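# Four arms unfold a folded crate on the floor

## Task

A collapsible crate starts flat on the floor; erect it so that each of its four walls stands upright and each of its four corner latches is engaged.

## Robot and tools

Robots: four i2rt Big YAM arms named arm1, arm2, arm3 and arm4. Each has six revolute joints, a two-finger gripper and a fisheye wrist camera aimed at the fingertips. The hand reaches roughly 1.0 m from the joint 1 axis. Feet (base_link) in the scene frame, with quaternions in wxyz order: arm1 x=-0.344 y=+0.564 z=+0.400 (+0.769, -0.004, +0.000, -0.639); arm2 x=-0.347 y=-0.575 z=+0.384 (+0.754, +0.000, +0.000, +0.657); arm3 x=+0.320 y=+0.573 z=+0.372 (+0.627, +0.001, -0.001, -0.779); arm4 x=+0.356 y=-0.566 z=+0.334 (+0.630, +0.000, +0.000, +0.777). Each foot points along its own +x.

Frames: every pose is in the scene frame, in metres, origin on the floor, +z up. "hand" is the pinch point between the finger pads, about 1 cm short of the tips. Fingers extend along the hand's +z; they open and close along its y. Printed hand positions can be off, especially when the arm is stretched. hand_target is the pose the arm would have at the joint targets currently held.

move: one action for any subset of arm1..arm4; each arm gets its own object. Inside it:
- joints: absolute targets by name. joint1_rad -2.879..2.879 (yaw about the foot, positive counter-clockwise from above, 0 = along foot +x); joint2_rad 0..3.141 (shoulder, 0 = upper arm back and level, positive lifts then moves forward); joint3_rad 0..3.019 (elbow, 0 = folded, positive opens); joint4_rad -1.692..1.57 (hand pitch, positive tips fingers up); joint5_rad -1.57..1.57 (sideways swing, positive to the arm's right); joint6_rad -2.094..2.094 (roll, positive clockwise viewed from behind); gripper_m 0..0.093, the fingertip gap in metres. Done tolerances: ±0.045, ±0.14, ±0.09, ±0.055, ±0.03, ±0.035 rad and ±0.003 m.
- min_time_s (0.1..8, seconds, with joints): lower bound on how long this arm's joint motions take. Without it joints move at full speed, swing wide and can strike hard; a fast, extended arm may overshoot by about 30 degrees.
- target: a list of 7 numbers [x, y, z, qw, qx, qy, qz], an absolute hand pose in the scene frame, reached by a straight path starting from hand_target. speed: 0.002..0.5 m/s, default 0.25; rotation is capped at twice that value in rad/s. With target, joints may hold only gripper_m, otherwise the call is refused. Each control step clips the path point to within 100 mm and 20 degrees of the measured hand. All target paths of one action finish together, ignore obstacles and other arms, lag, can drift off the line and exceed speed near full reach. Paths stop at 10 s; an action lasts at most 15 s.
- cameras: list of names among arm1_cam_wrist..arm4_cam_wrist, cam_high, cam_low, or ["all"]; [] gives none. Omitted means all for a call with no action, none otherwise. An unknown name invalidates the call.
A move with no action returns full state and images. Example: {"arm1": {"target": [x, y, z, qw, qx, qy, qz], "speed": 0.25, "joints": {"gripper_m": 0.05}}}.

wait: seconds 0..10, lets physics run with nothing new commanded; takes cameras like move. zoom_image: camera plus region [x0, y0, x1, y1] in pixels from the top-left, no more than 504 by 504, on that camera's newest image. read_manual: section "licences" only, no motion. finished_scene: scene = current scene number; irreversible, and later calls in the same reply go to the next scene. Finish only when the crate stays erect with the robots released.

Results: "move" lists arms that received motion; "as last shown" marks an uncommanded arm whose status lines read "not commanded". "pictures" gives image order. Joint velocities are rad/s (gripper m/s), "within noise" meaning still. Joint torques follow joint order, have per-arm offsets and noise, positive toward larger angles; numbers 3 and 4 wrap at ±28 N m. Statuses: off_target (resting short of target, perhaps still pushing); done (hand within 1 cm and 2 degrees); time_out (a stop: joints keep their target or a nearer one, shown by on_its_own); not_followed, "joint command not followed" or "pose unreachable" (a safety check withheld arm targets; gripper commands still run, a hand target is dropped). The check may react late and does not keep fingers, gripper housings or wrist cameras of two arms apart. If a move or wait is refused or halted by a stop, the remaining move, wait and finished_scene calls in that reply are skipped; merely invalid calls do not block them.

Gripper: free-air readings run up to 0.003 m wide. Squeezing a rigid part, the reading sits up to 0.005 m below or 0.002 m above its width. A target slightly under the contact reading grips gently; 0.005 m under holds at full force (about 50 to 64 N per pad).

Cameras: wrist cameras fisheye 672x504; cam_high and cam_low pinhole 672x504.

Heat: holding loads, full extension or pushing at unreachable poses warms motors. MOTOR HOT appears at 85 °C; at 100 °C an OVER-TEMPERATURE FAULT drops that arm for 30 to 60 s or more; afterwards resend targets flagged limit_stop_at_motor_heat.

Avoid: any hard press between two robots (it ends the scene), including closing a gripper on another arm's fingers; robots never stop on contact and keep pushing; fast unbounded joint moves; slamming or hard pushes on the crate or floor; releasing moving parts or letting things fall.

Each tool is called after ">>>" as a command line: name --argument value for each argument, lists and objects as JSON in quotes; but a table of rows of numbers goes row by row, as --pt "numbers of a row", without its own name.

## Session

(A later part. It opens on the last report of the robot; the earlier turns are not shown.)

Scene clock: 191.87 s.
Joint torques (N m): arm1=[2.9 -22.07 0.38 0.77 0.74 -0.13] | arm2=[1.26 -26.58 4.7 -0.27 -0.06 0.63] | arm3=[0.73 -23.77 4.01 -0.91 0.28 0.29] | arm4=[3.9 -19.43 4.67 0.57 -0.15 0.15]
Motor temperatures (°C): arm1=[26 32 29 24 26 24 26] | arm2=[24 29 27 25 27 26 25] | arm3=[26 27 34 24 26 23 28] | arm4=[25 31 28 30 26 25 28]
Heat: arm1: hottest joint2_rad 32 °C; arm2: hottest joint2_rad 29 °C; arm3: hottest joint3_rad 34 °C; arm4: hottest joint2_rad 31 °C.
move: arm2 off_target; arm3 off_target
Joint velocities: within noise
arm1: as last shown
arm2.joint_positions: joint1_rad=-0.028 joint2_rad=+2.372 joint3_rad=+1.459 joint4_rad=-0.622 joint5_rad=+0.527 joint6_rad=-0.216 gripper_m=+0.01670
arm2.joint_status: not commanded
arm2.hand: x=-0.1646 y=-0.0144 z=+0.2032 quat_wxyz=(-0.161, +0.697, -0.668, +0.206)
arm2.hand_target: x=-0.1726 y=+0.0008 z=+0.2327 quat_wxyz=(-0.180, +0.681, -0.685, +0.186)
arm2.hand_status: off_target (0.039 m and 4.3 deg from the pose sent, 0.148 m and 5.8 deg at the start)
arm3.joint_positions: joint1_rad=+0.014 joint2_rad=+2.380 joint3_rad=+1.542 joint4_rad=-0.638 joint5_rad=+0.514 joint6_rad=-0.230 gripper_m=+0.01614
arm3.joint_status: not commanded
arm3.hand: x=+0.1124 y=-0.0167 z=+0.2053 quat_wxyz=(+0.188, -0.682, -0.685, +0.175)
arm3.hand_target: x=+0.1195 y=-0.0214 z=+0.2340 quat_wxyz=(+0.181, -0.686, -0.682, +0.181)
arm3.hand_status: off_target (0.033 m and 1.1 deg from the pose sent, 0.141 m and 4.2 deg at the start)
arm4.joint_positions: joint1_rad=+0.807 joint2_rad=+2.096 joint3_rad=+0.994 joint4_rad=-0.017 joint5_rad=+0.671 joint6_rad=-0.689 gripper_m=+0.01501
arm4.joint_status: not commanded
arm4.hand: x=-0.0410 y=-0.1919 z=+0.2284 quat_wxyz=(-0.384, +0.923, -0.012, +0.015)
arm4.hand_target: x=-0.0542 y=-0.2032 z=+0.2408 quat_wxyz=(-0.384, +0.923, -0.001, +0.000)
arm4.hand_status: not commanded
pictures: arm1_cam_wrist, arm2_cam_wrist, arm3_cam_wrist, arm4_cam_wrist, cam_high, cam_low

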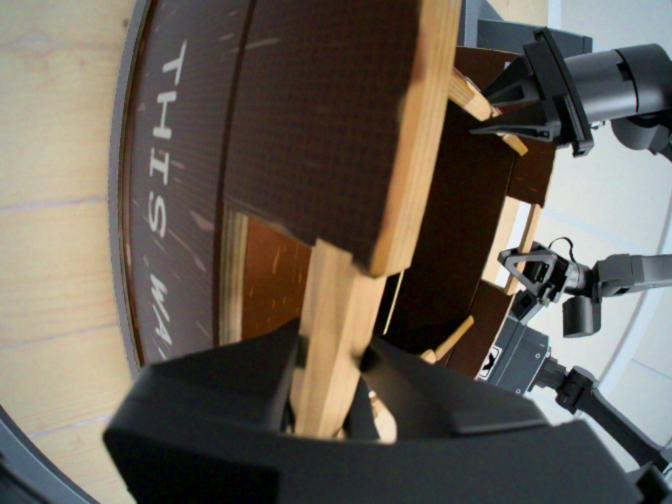

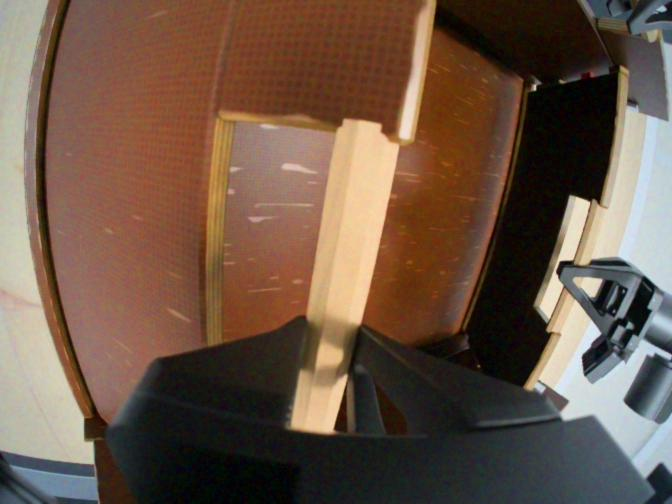

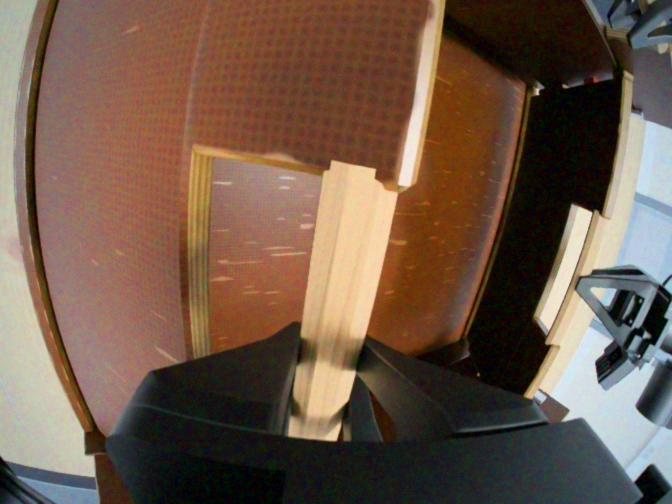

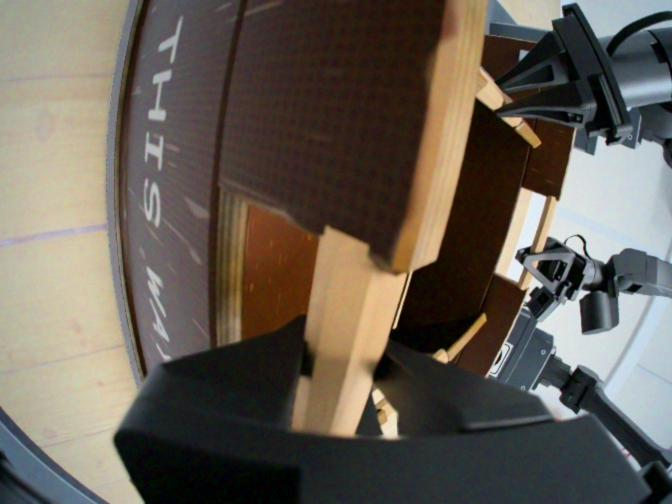

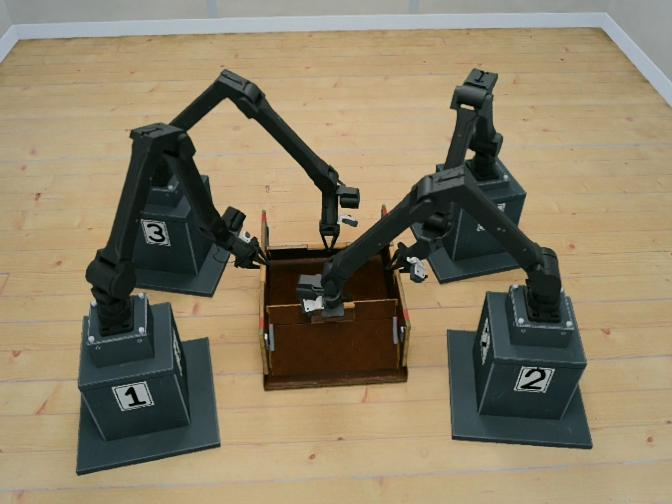

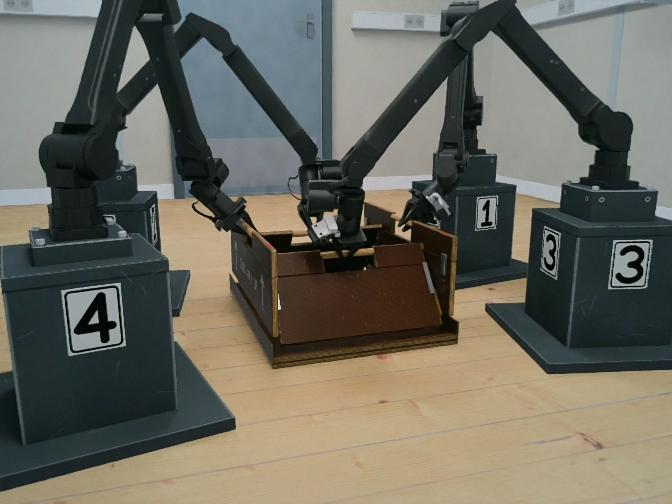

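>>> move --arm2 '{"target": [-0.262, 0.001, 0.263, -0.2126, 0.6744, -0.6744, 0.2126], "speed": 0.12}' --arm3 '{"target": [0.201, -0.022, 0.267, -0.2126, 0.6744, 0.6744, -0.2126], "speed": 0.12}' --cameras '["all"]'

>>> zoom_image --camera "cam_high" --region '[240, 190, 430, 400]'

>>> zoom_image --camera "cam_low" --region '[220, 190, 470, 380]'

Scene clock: 196.97 s.
Joint torques (N m): arm1=[3.49 -21.83 0.34 0.66 0.74 -0.16] | arm2=[3.49 -25.11 5.42 -0.21 -0.91 0.56] | arm3=[2.26 -23.41 4.25 -1.09 -0.19 0.32] | arm4=[3.9 -19.37 4.67 0.57 -0.17 0.14]
Motor temperatures (°C): arm1=[26 32 29 24 26 24 26] | arm2=[24 29 27 25 27 26 25] | arm3=[26 28 33 24 26 23 28] | arm4=[25 31 28 30 26 25 28]
Heat: arm1: hottest joint2_rad 32 °C; arm2: hottest joint2_rad 29 °C; arm3: hottest joint3_rad 33 °C; arm4: hottest joint2_rad 31 °C.
move: arm2 off_target; arm3 off_target
Joint velocities: within noise
arm1, arm4: as last shown
arm2.joint_positions: joint1_rad=+0.121 joint2_rad=+2.315 joint3_rad=+1.440 joint4_rad=-0.752 joint5_rad=+0.643 joint6_rad=-0.020 gripper_m=+0.01669
arm2.joint_status: not commanded
arm2.hand: x=-0.2331 y=-0.0159 z=+0.2411 quat_wxyz=(-0.200, +0.678, -0.663, +0.246)
arm2.hand_target: x=-0.2605 y=+0.0013 z=+0.2629 quat_wxyz=(-0.213, +0.675, -0.673, +0.214)
arm2.hand_status: off_target (0.040 m and 4.3 deg from the pose sent, 0.115 m and 6.6 deg at the start)
arm3.joint_positions: joint1_rad=+0.147 joint2_rad=+2.332 joint3_rad=+1.519 joint4_rad=-0.753 joint5_rad=+0.641 joint6_rad=-0.060 gripper_m=+0.01614
arm3.joint_status: not commanded
arm3.hand: x=+0.1758 y=-0.0139 z=+0.2380 quat_wxyz=(+0.234, -0.675, -0.668, +0.209)
arm3.hand_target: x=+0.1971 y=-0.0220 z=+0.2665 quat_wxyz=(+0.217, -0.674, -0.673, +0.215)
arm3.hand_status: off_target (0.039 m and 2.6 deg from the pose sent, 0.108 m and 5.4 deg at the start)
arm4.hand_target: x=-0.0540 y=-0.2030 z=+0.2407 quat_wxyz=(-0.384, +0.923, +0.000, +0.000)
pictures: arm1_cam_wrist, arm2_cam_wrist, arm3_cam_wrist, arm4_cam_wrist, cam_high, cam_low

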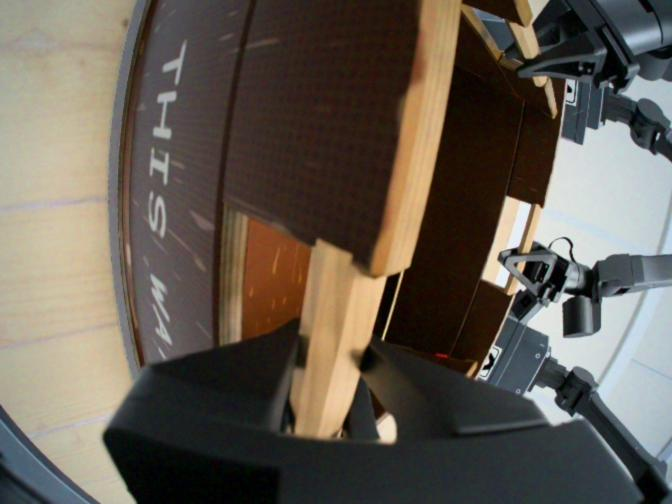

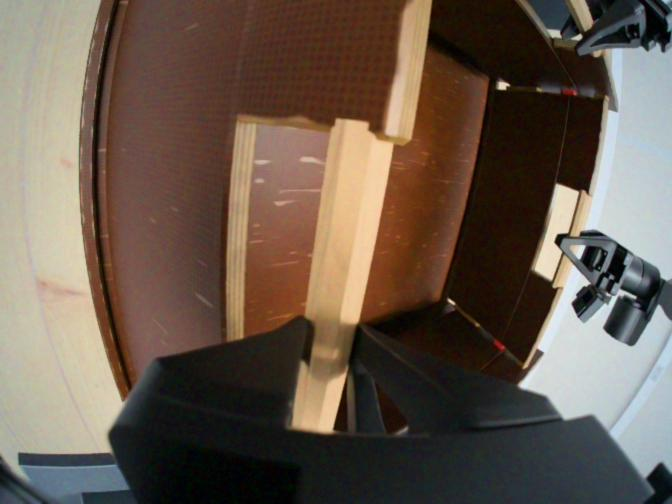

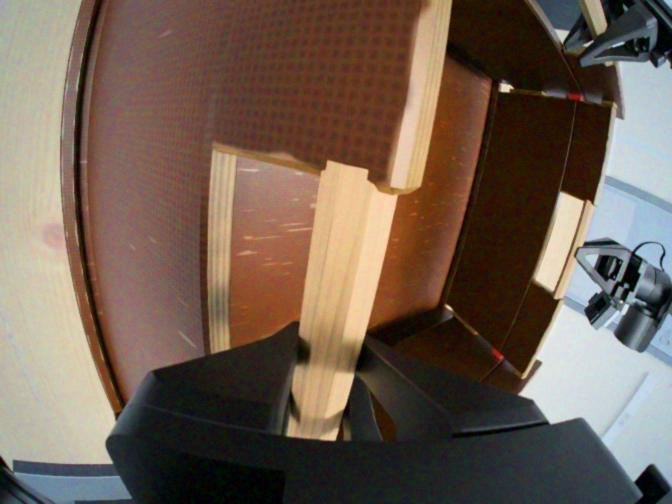

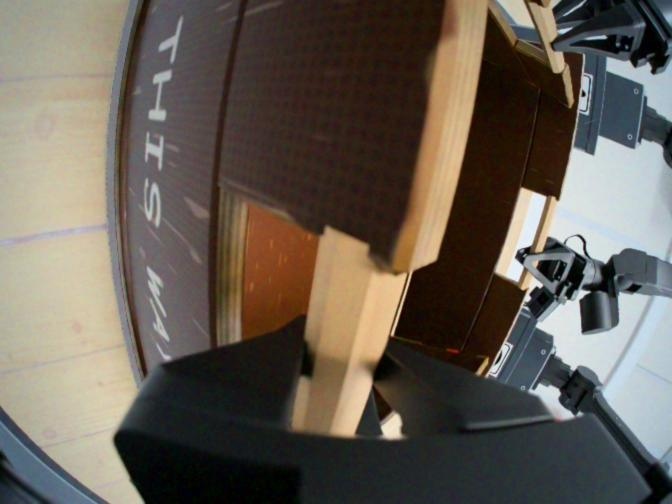

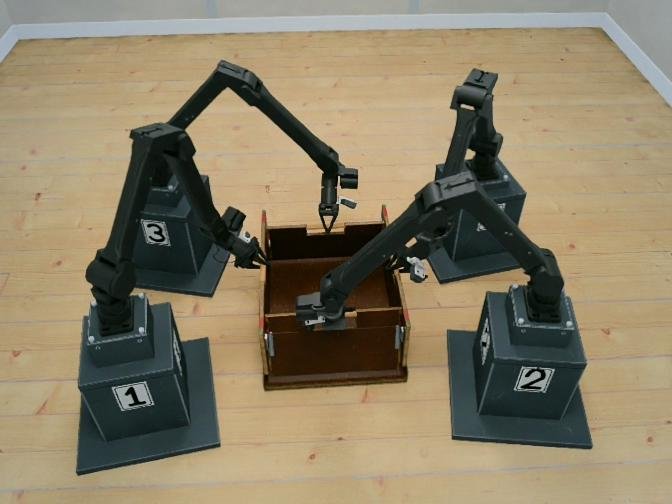

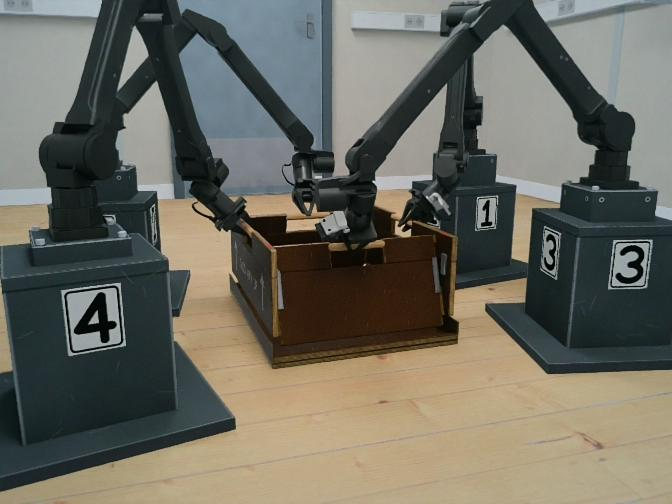

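Scaled by 2.400 from the camera's image (finer frame: 960x720).

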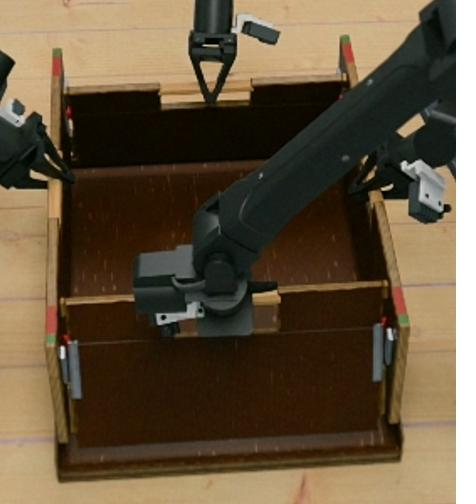

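Scaled by 2.016 from the camera's image (finer frame: 960x720).

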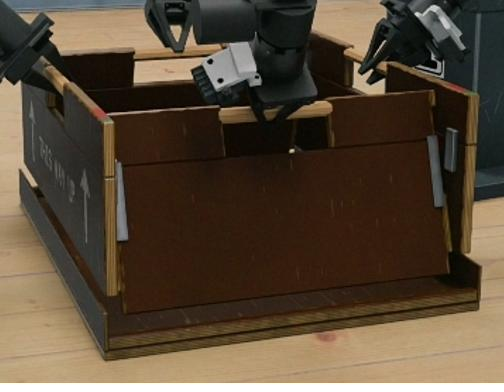

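>>> move --arm2 '{"target": [-0.325, 0.001, 0.258, -0.2126, 0.6744, -0.6744, 0.2126], "speed": 0.1}' --arm3 '{"target": [0.264, -0.022, 0.262, -0.2126, 0.6744, 0.6744, -0.2126], "speed": 0.1}' --cameras '["cam_high", "cam_low", "arm2_cam_wrist", "arm3_cam_wrist"]'

>>> zoom_image --camera "cam_high" --region '[240, 190, 430, 400]'

>>> zoom_image --camera "cam_low" --region '[220, 190, 470, 380]'

Scene clock: 200.63 s.
Joint torques (N m): arm1=[2.43 -22.42 0.42 0.72 0.76 -0.18] | arm2=[2.9 -21.83 7.12 0.34 -1.22 0.4] | arm3=[4.01 -21.07 5.82 -1.11 -0.89 0.48] | arm4=[3.66 -19.25 4.94 0.58 -0.16 0.11]
Motor temperatures (°C): arm1=[26 32 29 24 26 24 26] | arm2=[24 29 27 25 28 26 25] | arm3=[26 29 33 24 26 23 28] | arm4=[25 31 28 30 26 25 28]
Heat: arm1: hottest joint2_rad 32 °C; arm2: hottest joint2_rad 29 °C; arm3: hottest joint3_rad 33 °C; arm4: hottest joint2_rad 31 °C.
move: arm2 off_target; arm3 off_target
Joint velocities: within noise
arm1: as last shown
arm2.joint_positions: joint1_rad=+0.238 joint2_rad=+2.302 joint3_rad=+1.455 joint4_rad=-0.858 joint5_rad=+0.643 joint6_rad=+0.129 gripper_m=+0.01666
arm2.joint_status: not commanded
arm2.hand: x=-0.2978 y=-0.0176 z=+0.2541 quat_wxyz=(-0.208, +0.675, -0.664, +0.246)
arm2.hand_target: x=-0.3246 y=+0.0010 z=+0.2592 quat_wxyz=(-0.214, +0.675, -0.674, +0.212)
arm2.hand_status: off_target (0.033 m and 4.0 deg from the pose sent, 0.095 m and 4.3 deg at the start)
arm3.joint_positions: joint1_rad=+0.236 joint2_rad=+2.320 joint3_rad=+1.519 joint4_rad=-0.828 joint5_rad=+0.652 joint6_rad=+0.050 gripper_m=+0.01614
arm3.joint_status: not commanded
arm3.hand: x=+0.2268 y=-0.0118 z=+0.2466 quat_wxyz=(+0.237, -0.673, -0.667, +0.215)
arm3.hand_target: x=+0.2628 y=-0.0220 z=+0.2621 quat_wxyz=(+0.213, -0.673, -0.675, +0.214)
arm3.hand_status: off_target (0.042 m and 3.0 deg from the pose sent, 0.092 m and 2.6 deg at the start)
arm4.joint_positions: joint1_rad=+0.812 joint2_rad=+2.094 joint3_rad=+0.989 joint4_rad=-0.017 joint5_rad=+0.671 joint6_rad=-0.686 gripper_m=+0.01501
arm4.joint_status: not commanded
arm4.hand: x=-0.0410 y=-0.1948 z=+0.2280 quat_wxyz=(-0.383, +0.924, -0.011, +0.015)
arm4.hand_target: x=-0.0540 y=-0.2040 z=+0.2404 quat_wxyz=(-0.384, +0.923, +0.000, +0.000)
arm4.hand_status: not commanded
pictures: arm2_cam_wrist, arm3_cam_wrist, cam_high, cam_low

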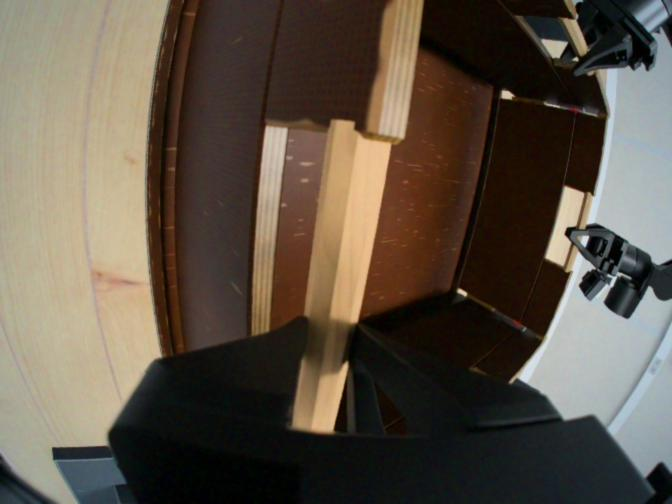

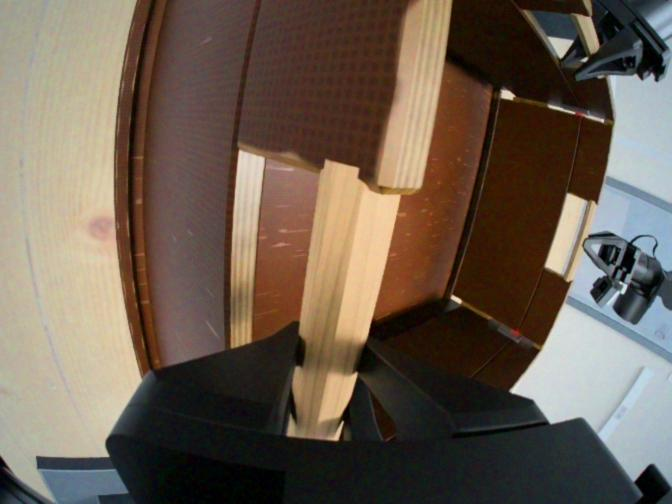

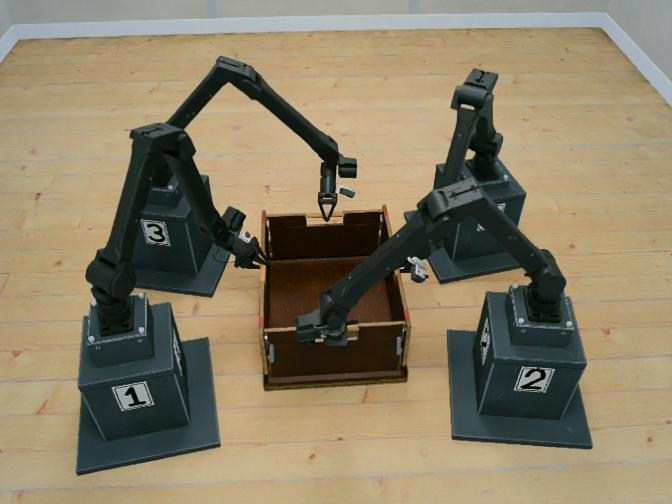

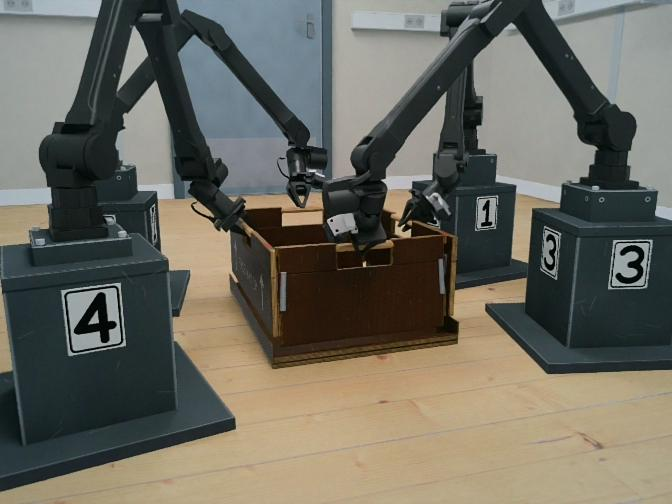

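Scaled by 2.400 from the camera's image (finer frame: 960x720).

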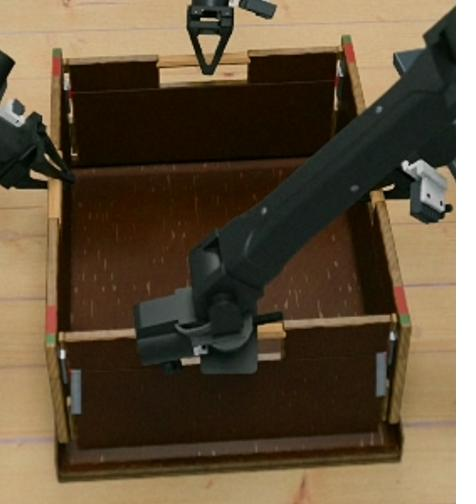

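Scaled by 2.016 from the camera's image (finer frame: 960x720).

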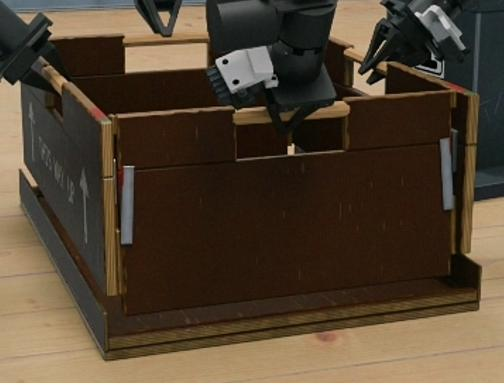

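>>> move --arm2 '{"target": [-0.36, 0.001, 0.252, -0.2126, 0.6744, -0.6744, 0.2126], "speed": 0.1}' --arm3 '{"target": [0.30, -0.022, 0.256, -0.2126, 0.6744, 0.6744, -0.2126], "speed": 0.1}' --cameras '["cam_high", "cam_low", "arm1_cam_wrist"]'

>>> zoom_image --camera "cam_high" --region '[240, 190, 430, 400]'

>>> zoom_image --camera "cam_low" --region '[220, 190, 470, 380]'

Scene clock: 203.83 s.
Joint torques (N m): arm1=[3.02 -21.83 0.46 0.69 0.76 -0.15] | arm2=[7.41 -20.72 7.5 -0.03 -1.37 0.67] | arm3=[5.71 -20.31 6.99 -1.85 -1.01 0.77] | arm4=[3.6 -19.25 4.94 0.57 -0.17 0.11]
Motor temperatures (°C): arm1=[26 32 29 24 26 24 26] | arm2=[24 29 27 25 28 26 25] | arm3=[26 29 32 24 26 23 28] | arm4=[25 31 28 30 26 25 28]
Heat: arm1: hottest joint2_rad 32 °C; arm2: hottest joint2_rad 29 °C; arm3: hottest joint3_rad 32 °C; arm4: hottest joint2_rad 31 °C.
move: arm2 off_target; arm3 off_target
Joint velocities: within noise
arm1.joint_positions: joint1_rad=+0.769 joint2_rad=+2.232 joint3_rad=+0.874 joint4_rad=+0.288 joint5_rad=+0.620 joint6_rad=-0.710 gripper_m=+0.01645
arm1.joint_status: not commanded
arm1.hand: x=-0.0024 y=+0.1956 z=+0.2252 quat_wxyz=(-0.001, -0.032, -0.924, +0.381)
arm1.hand_target: x=+0.0050 y=+0.2115 z=+0.2368 quat_wxyz=(+0.001, +0.001, -0.924, +0.382)
arm1.hand_status: not commanded
arm2.joint_positions: joint1_rad=+0.244 joint2_rad=+2.309 joint3_rad=+1.473 joint4_rad=-0.892 joint5_rad=+0.639 joint6_rad=+0.172 gripper_m=+0.01651
arm2.joint_status: not commanded
arm2.hand: x=-0.3019 y=-0.0174 z=+0.2547 quat_wxyz=(-0.206, +0.665, -0.674, +0.248)
arm2.hand_target: x=-0.3573 y=-0.0024 z=+0.2528 quat_wxyz=(-0.212, +0.675, -0.674, +0.213)
arm2.hand_status: off_target (0.061 m and 4.3 deg from the pose sent, 0.065 m and 4.0 deg at the start)
arm3.joint_positions: joint1_rad=+0.269 joint2_rad=+2.322 joint3_rad=+1.524 joint4_rad=-0.853 joint5_rad=+0.649 joint6_rad=+0.090 gripper_m=+0.01614
arm3.joint_status: not commanded
arm3.hand: x=+0.2459 y=-0.0111 z=+0.2470 quat_wxyz=(+0.236, -0.674, -0.666, +0.215)
arm3.hand_target: x=+0.2977 y=-0.0201 z=+0.2550 quat_wxyz=(+0.212, -0.673, -0.675, +0.213)
arm3.hand_status: off_target (0.056 m and 2.9 deg from the pose sent, 0.075 m and 3.0 deg at the start)
arm4.joint_positions: joint1_rad=+0.810 joint2_rad=+2.094 joint3_rad=+0.989 joint4_rad=-0.017 joint5_rad=+0.671 joint6_rad=-0.686 gripper_m=+0.01501
arm4.joint_status: not commanded
arm4.hand: x=-0.0404 y=-0.1942 z=+0.2280 quat_wxyz=(-0.383, +0.924, -0.012, +0.015)
arm4.hand_target: x=-0.0535 y=-0.2034 z=+0.2403 quat_wxyz=(-0.384, +0.923, +0.000, +0.000)
arm4.hand_status: not commanded
pictures: arm1_cam_wrist, cam_high, cam_low

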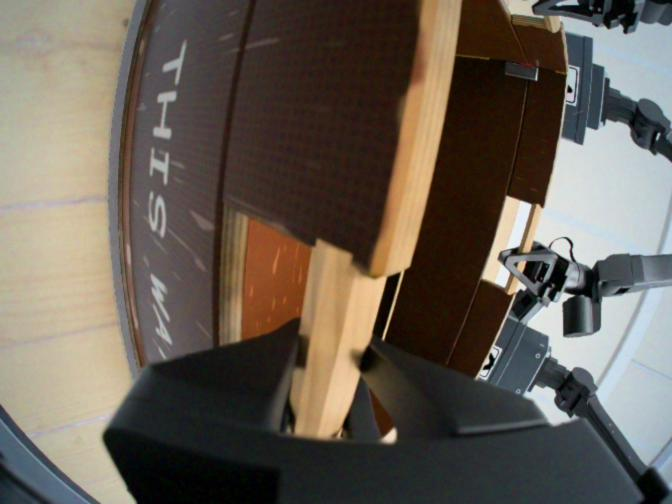

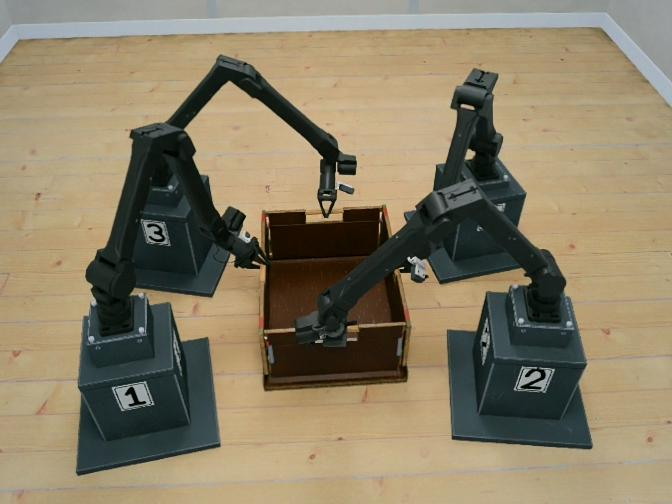

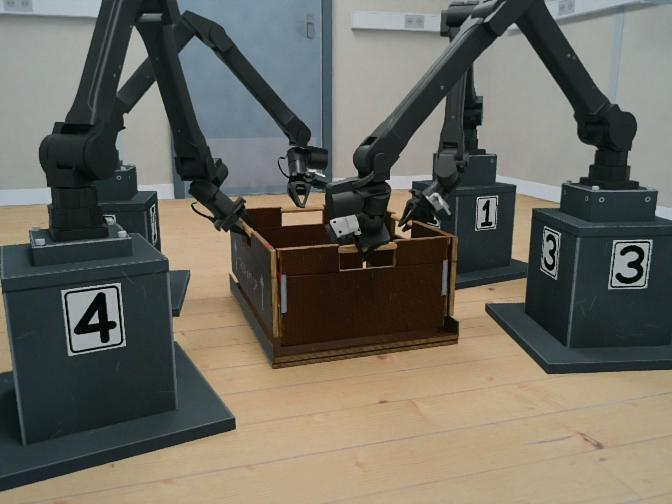

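Scaled by 2.400 from the camera's image (finer frame: 960x720).

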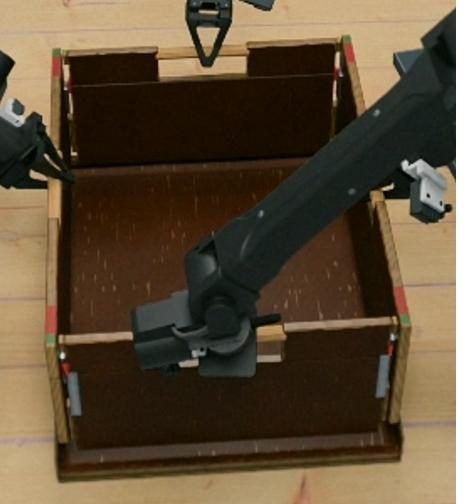

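Scaled by 2.016 from the camera's image (finer frame: 960x720).

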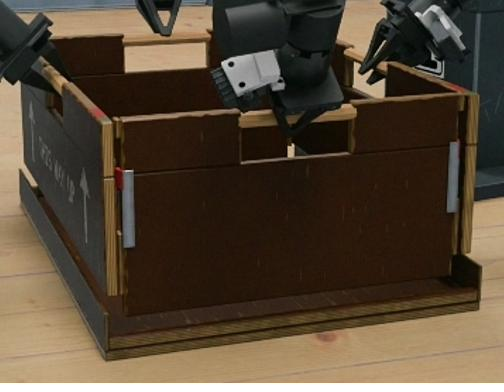

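>>> zoom_image --camera "cam_low" --region '[262, 240, 312, 340]'

>>> zoom_image --camera "cam_low" --region '[420, 220, 470, 320]'

>>> zoom_image --camera "cam_high" --region '[250, 310, 310, 400]'

>>> zoom_image --camera "cam_high" --region '[370, 300, 430, 400]'

Scaled by 5.040 from the camera's image (finer frame: 960x720).

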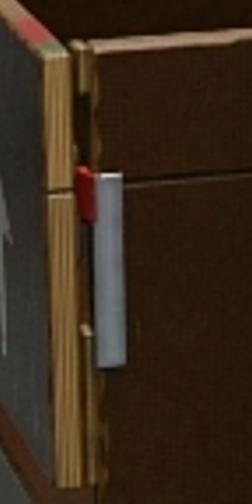

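Scaled by 5.040 from the camera's image (finer frame: 960x720).

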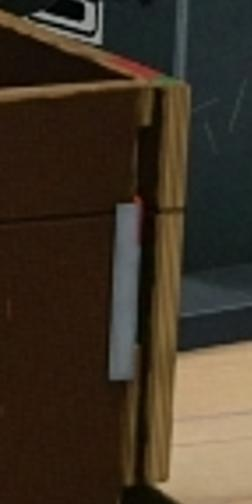

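Scaled by 5.600 from the camera's image (finer frame: 960x720).

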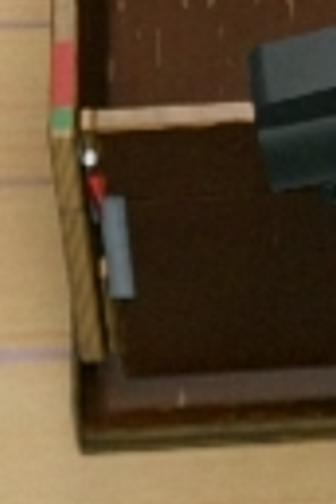

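Scaled by 5.040 from the camera's image (finer frame: 960x720).

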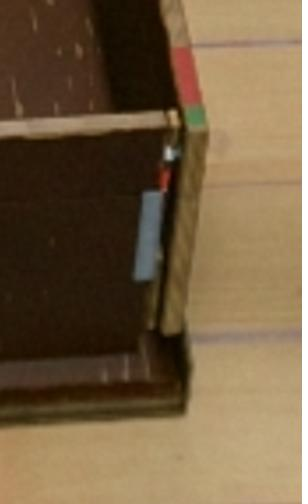

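>>> zoom_image --camera "arm1_cam_wrist" --region '[440, 0, 600, 160]'

Scaled by 3.150 from the camera's image (finer frame: 960x720).

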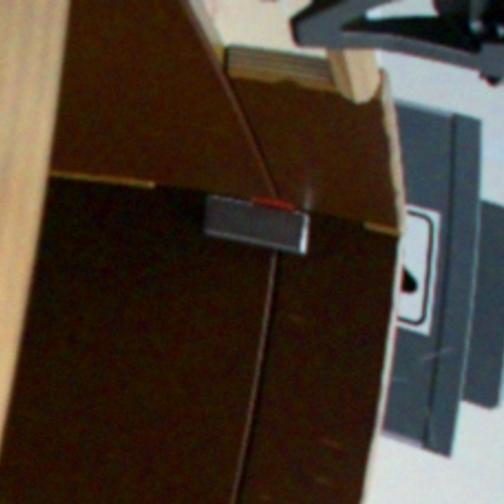

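>>> move --arm2 '{"target": [-0.40, 0.001, 0.25, -0.2126, 0.6744, -0.6744, 0.2126], "speed": 0.1}' --arm3 '{"target": [0.34, -0.022, 0.254, -0.2126, 0.6744, 0.6744, -0.2126], "speed": 0.1}' --cameras '["cam_high", "cam_low", "arm1_cam_wrist", "arm4_cam_wrist"]'

>>> zoom_image --camera "arm1_cam_wrist" --region '[440, 0, 600, 160]'

>>> zoom_image --camera "arm4_cam_wrist" --region '[450, 0, 610, 160]'

>>> zoom_image --camera "cam_high" --region '[250, 300, 420, 400]'

>>> zoom_image --camera "cam_low" --region '[262, 220, 472, 340]'

Scene clock: 221.47 s.
Joint torques (N m): arm1=[2.61 -21.83 0.5 0.75 0.76 -0.2] | arm2=[12.75 -21.01 7.2 -0.14 -1.9 0.92] | arm3=[10.17 -20.31 7.01 -2.18 -1.27 1.23] | arm4=[3.6 -19.25 4.94 0.57 -0.18 0.11]
Motor temperatures (°C): arm1=[26 32 28 24 26 24 26] | arm2=[24 30 27 24 29 26 26] | arm3=[26 28 33 24 27 24 28] | arm4=[25 31 28 30 26 25 28]
Heat: arm1: hottest joint2_rad 32 °C; arm2: hottest joint2_rad 30 °C; arm3: hottest joint3_rad 33 °C; arm4: hottest joint2_rad 31 °C.
move: arm2 off_target; arm3 off_target
Joint velocities: within noise
arm1, arm4: as last shown
arm2.joint_positions: joint1_rad=+0.247 joint2_rad=+2.326 joint3_rad=+1.502 joint4_rad=-0.941 joint5_rad=+0.640 joint6_rad=+0.223 gripper_m=+0.01651
arm2.joint_status: not commanded
arm2.hand: x=-0.3033 y=-0.0176 z=+0.2543 quat_wxyz=(-0.202, +0.652, -0.684, +0.257)
arm2.hand_target: x=-0.3943 y=-0.0069 z=+0.2510 quat_wxyz=(-0.211, +0.677, -0.673, +0.213)
arm2.hand_status: off_target (0.099 m and 5.9 deg from the pose sent, 0.100 m and 4.3 deg at the start)
arm3.joint_positions: joint1_rad=+0.269 joint2_rad=+2.331 joint3_rad=+1.544 joint4_rad=-0.889 joint5_rad=+0.649 joint6_rad=+0.113 gripper_m=+0.01614
arm3.joint_status: not commanded
arm3.hand: x=+0.2459 y=-0.0106 z=+0.2476 quat_wxyz=(+0.243, -0.678, -0.661, +0.210)
arm3.hand_target: x=+0.3334 y=-0.0168 z=+0.2540 quat_wxyz=(+0.211, -0.673, -0.677, +0.213)
arm3.hand_status: off_target (0.095 m and 3.8 deg from the pose sent, 0.095 m and 2.9 deg at the start)
pictures: arm1_cam_wrist, arm4_cam_wrist, cam_high, cam_low

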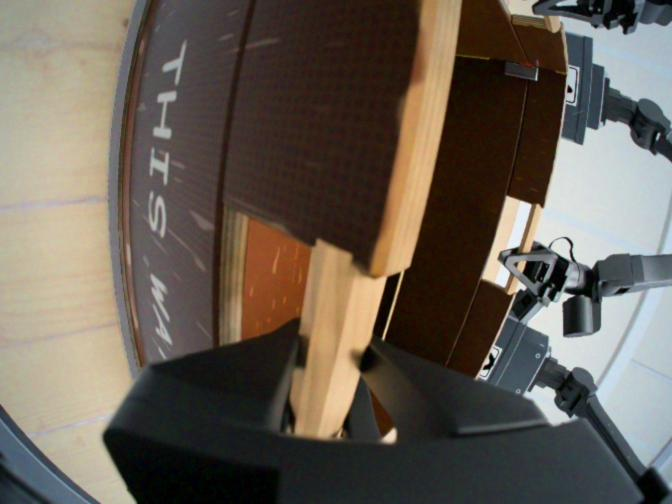

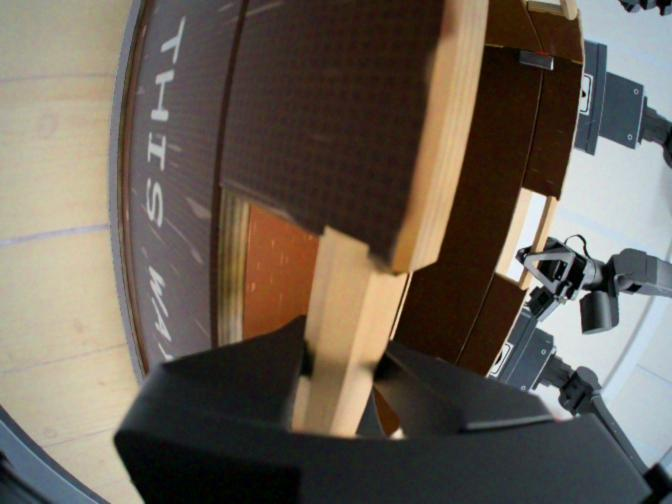

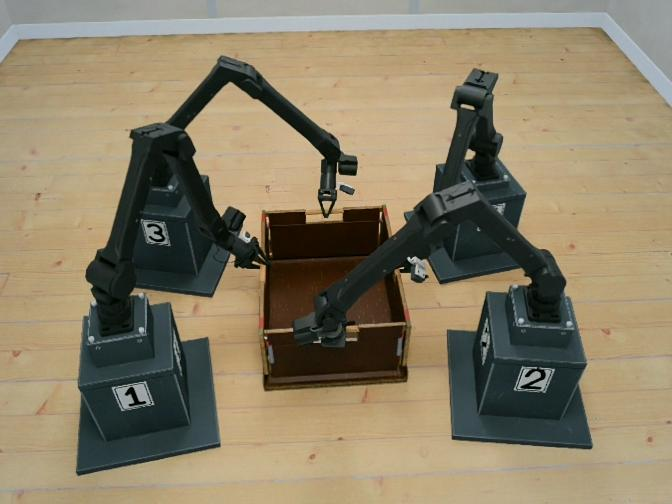

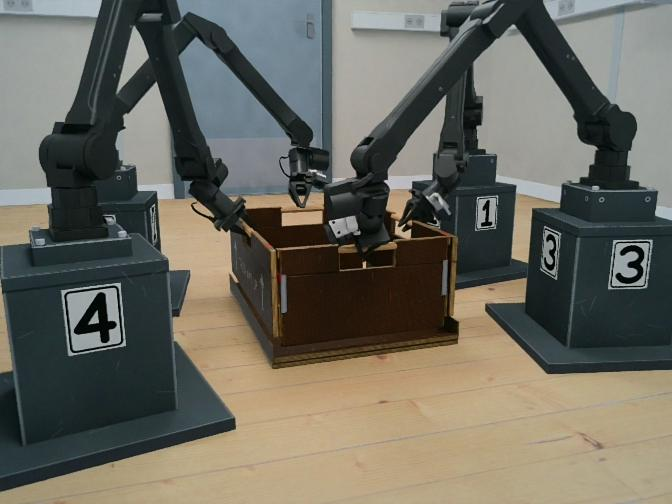

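Scaled by 3.150 from the camera's image (finer frame: 960x720).

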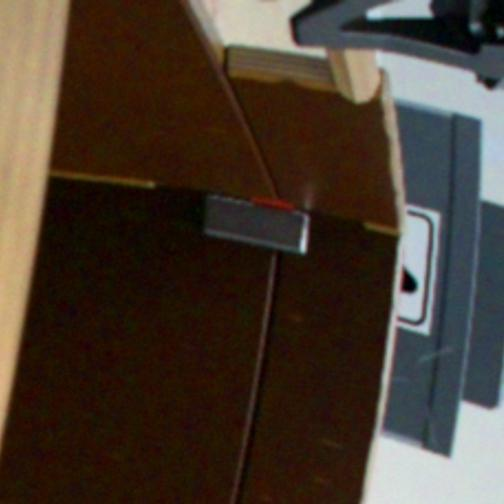

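Scaled by 3.150 from the camera's image (finer frame: 960x720).

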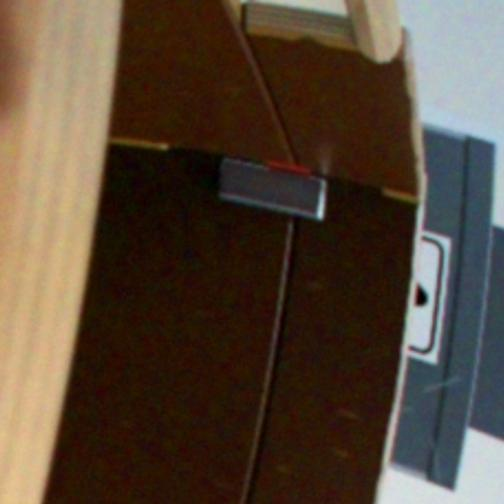

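Scaled by 2.965 from the camera's image (finer frame: 960x720).

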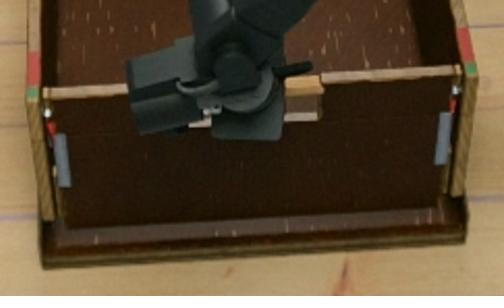

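Scaled by 2.400 from the camera's image (finer frame: 960x720).

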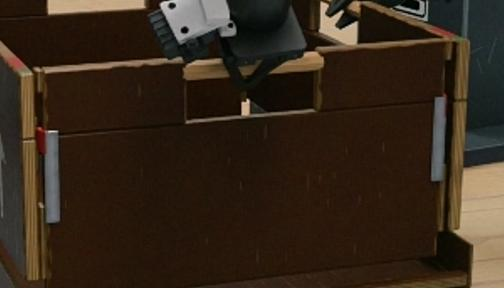

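>>> move --arm4 '{"target": [-0.05, -0.187, 0.236, -0.3827, 0.9239, 0, 0], "speed": 0.1}' --arm2 '{"target": [-0.35, 0.001, 0.255, -0.2126, 0.6744, -0.6744, 0.2126], "speed": 0.1}' --arm3 '{"target": [0.29, -0.022, 0.259, -0.2126, 0.6744, 0.6744, -0.2126], "speed": 0.1}'

>>> move --arm4 '{"joints": {"gripper_m": 0.05}}'

>>> move --arm4 '{"target": [-0.05, -0.26, 0.309, -0.3827, 0.9239, 0, 0], "speed": 0.2}' --cameras '["cam_high", "cam_low", "arm4_cam_wrist", "arm1_cam_wrist"]'

Scene clock: 231.83 s.
Joint torques (N m): arm1=[2.96 -22.07 0.51 0.92 0.76 -0.16] | arm2=[5.95 -22.71 5.48 1.62 -1.45 0.26] | arm3=[4.31 -20.84 5.39 -0.2 -0.96 0.46] | arm4=[1.55 -17.79 6.19 1.32 -0.4 -0.2]
Motor temperatures (°C): arm1=[26 32 28 24 26 24 26] | arm2=[24 29 27 24 29 27 26] | arm3=[27 28 32 24 28 24 28] | arm4=[25 31 28 30 26 25 28]
Heat: arm1: hottest joint2_rad 32 °C; arm2: hottest joint2_rad 29 °C; arm3: hottest joint3_rad 32 °C; arm4: hottest joint2_rad 31 °C.
move: arm2 off_target; arm3 off_target; arm4 off_target
Joint velocities: within noise
arm1: as last shown
arm2.joint_positions: joint1_rad=+0.245 joint2_rad=+2.325 joint3_rad=+1.498 joint4_rad=-0.932 joint5_rad=+0.642 joint6_rad=+0.192 gripper_m=+0.01650
arm2.joint_status: not commanded
arm2.hand: x=-0.3023 y=-0.0176 z=+0.2538 quat_wxyz=(-0.200, +0.661, -0.675, +0.258)
arm2.hand_target: x=-0.3490 y=-0.0012 z=+0.2557 quat_wxyz=(-0.211, +0.675, -0.674, +0.213)
arm2.hand_status: off_target (0.051 m and 5.6 deg from the pose sent, 0.050 m and 5.9 deg at the start)
arm3.joint_positions: joint1_rad=+0.269 joint2_rad=+2.331 joint3_rad=+1.544 joint4_rad=-0.888 joint5_rad=+0.649 joint6_rad=+0.107 gripper_m=+0.01614
arm3.joint_status: not commanded
arm3.hand: x=+0.2459 y=-0.0109 z=+0.2475 quat_wxyz=(+0.243, -0.676, -0.663, +0.210)
arm3.hand_target: x=+0.2896 y=-0.0210 z=+0.2586 quat_wxyz=(+0.213, -0.673, -0.675, +0.212)
arm3.hand_status: off_target (0.047 m and 3.7 deg from the pose sent, 0.047 m and 3.8 deg at the start)
arm4.joint_positions: joint1_rad=+0.804 joint2_rad=+2.094 joint3_rad=+0.989 joint4_rad=-0.011 joint5_rad=+0.660 joint6_rad=-0.696 gripper_m=+0.01501
arm4.joint_status: not commanded
arm4.hand: x=-0.0403 y=-0.1921 z=+0.2275 quat_wxyz=(-0.381, +0.925, -0.010, +0.013)
arm4.hand_target: x=-0.0501 y=-0.1874 z=+0.2358 quat_wxyz=(-0.383, +0.924, +0.001, +0.001)
arm4.hand_status: off_target (0.014 m and 1.9 deg from the pose sent, 0.014 m and 2.2 deg at the start)
pictures: none

Scene clock: 232.47 s.
Joint torques (N m): arm1=[2.73 -21.6 0.4 0.79 0.74 -0.15] | arm2=[5.95 -22.83 5.49 1.62 -1.46 0.28] | arm3=[5.07 -21.6 5.34 -0.23 -0.95 0.45] | arm4=[1.73 -17.14 6.31 1.35 0.09 -0.06]
Motor temperatures (°C): arm1=[26 32 28 24 26 24 26] | arm2=[24 29 27 24 29 27 26] | arm3=[27 28 32 24 28 24 28] | arm4=[25 31 28 30 26 25 28]
Heat: arm1: hottest joint2_rad 32 °C; arm2: hottest joint2_rad 29 °C; arm3: hottest joint3_rad 32 °C; arm4: hottest joint2_rad 31 °C.
move: arm4 done
Joint velocities: within noise
arm1, arm2, arm3: as last shown
arm3.hand_target: x=+0.2896 y=-0.0210 z=+0.2586 quat_wxyz=(+0.213, -0.674, -0.675, +0.212)
arm4.joint_positions: joint1_rad=+0.806 joint2_rad=+2.088 joint3_rad=+0.989 joint4_rad=-0.011 joint5_rad=+0.638 joint6_rad=-0.717 gripper_m=+0.04996
arm4.joint_status: all done
arm4.hand: x=-0.0445 y=-0.1940 z=+0.2287 quat_wxyz=(-0.375, +0.927, +0.002, +0.007)
arm4.hand_target: x=-0.0519 y=-0.1895 z=+0.2348 quat_wxyz=(-0.380, +0.925, +0.007, +0.000)
arm4.hand_status: not commanded
pictures: none

Scene clock: 233.87 s.
Joint torques (N m): arm1=[2.67 -22.18 0.49 0.83 0.72 -0.17] | arm2=[6.01 -22.77 5.49 1.63 -1.45 0.28] | arm3=[5.01 -20.89 5.37 -0.23 -0.95 0.48] | arm4=[1.85 -14.21 6.08 0.27 0.33 0.36]
Motor temperatures (°C): arm1=[26 32 28 24 26 24 26] | arm2=[24 29 27 25 29 26 26] | arm3=[26 28 32 24 28 24 28] | arm4=[25 31 28 30 26 25 28]
Heat: arm1: hottest joint2_rad 32 °C; arm2: hottest joint2_rad 29 °C; arm3: hottest joint3_rad 32 °C; arm4: hottest joint2_rad 31 °C.
move: arm4 off_target
Joint velocities: within noise
arm1, arm2, arm3: as last shown
arm4.joint_positions: joint1_rad=+0.941 joint2_rad=+1.846 joint3_rad=+0.923 joint4_rad=-0.227 joint5_rad=+0.700 joint6_rad=-0.588 gripper_m=+0.04996
arm4.joint_status: not commanded
arm4.hand: x=-0.0588 y=-0.2565 z=+0.3173 quat_wxyz=(-0.388, +0.921, +0.005, -0.010)
arm4.hand_target: x=-0.0509 y=-0.2583 z=+0.3102 quat_wxyz=(-0.384, +0.923, -0.001, -0.001)
arm4.hand_status: off_target (0.013 m and 1.4 deg from the pose sent, 0.104 m and 1.3 deg at the start)
pictures: arm1_cam_wrist, arm4_cam_wrist, cam_high, cam_low

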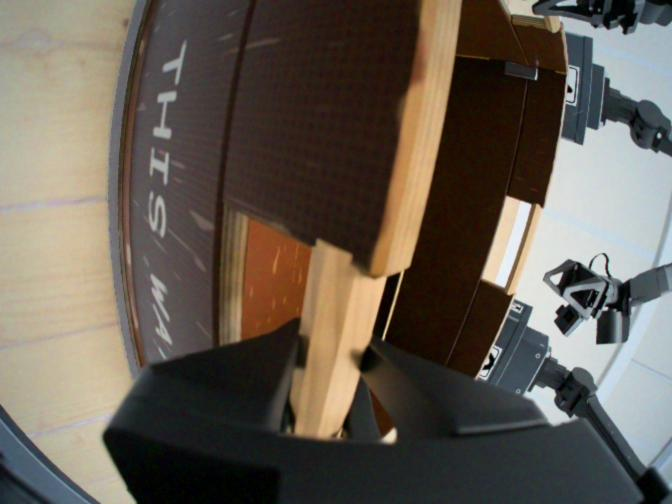

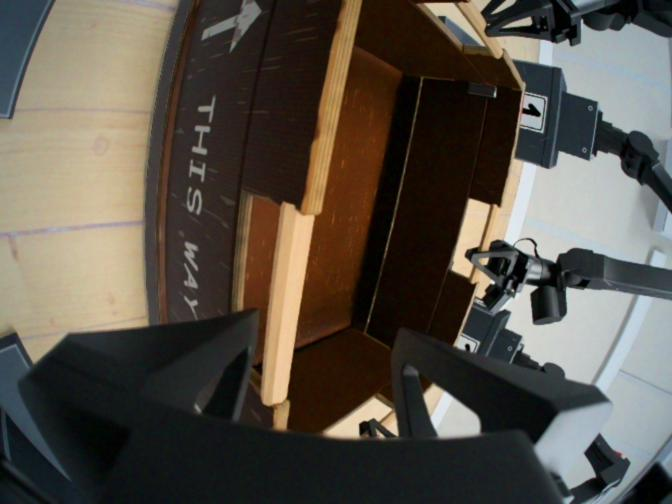

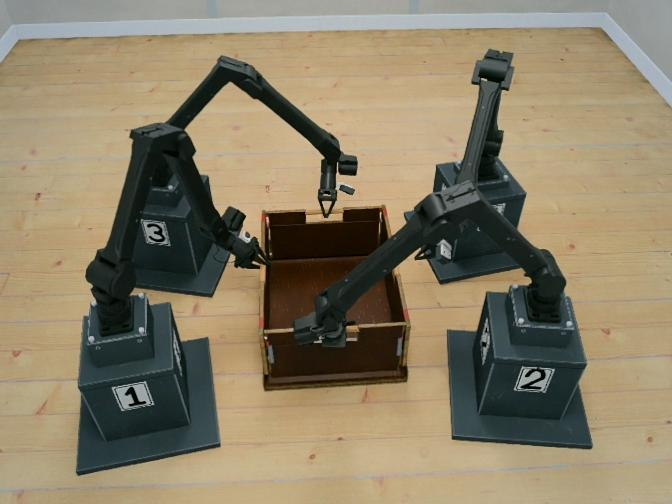

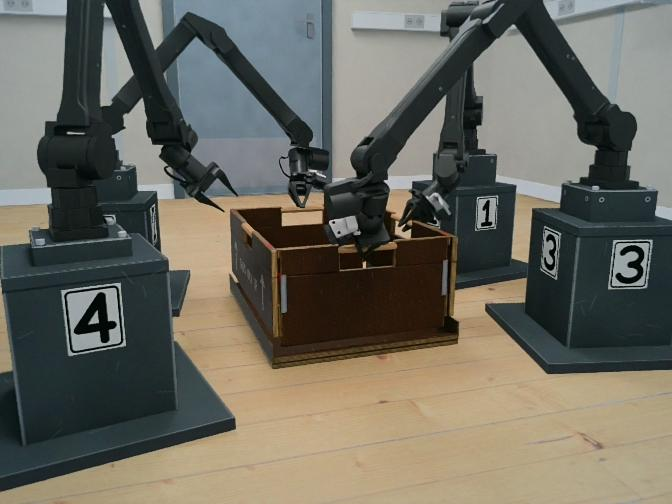

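>>> zoom_image --camera "cam_low" --region '[262, 220, 472, 340]'

>>> zoom_image --camera "cam_high" --region '[250, 300, 420, 400]'

>>> zoom_image --camera "arm4_cam_wrist" --region '[340, 10, 560, 230]'

Scaled by 2.400 from the camera's image (finer frame: 960x720).

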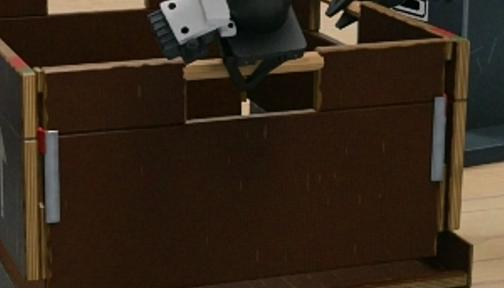

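Scaled by 2.965 from the camera's image (finer frame: 960x720).

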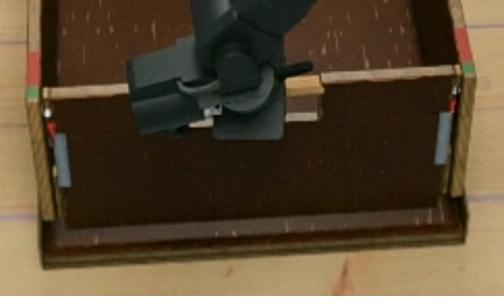

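Scaled by 2.291 from the camera's image (finer frame: 960x720).

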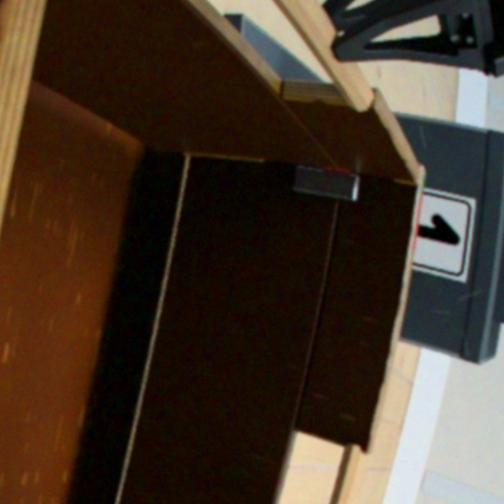

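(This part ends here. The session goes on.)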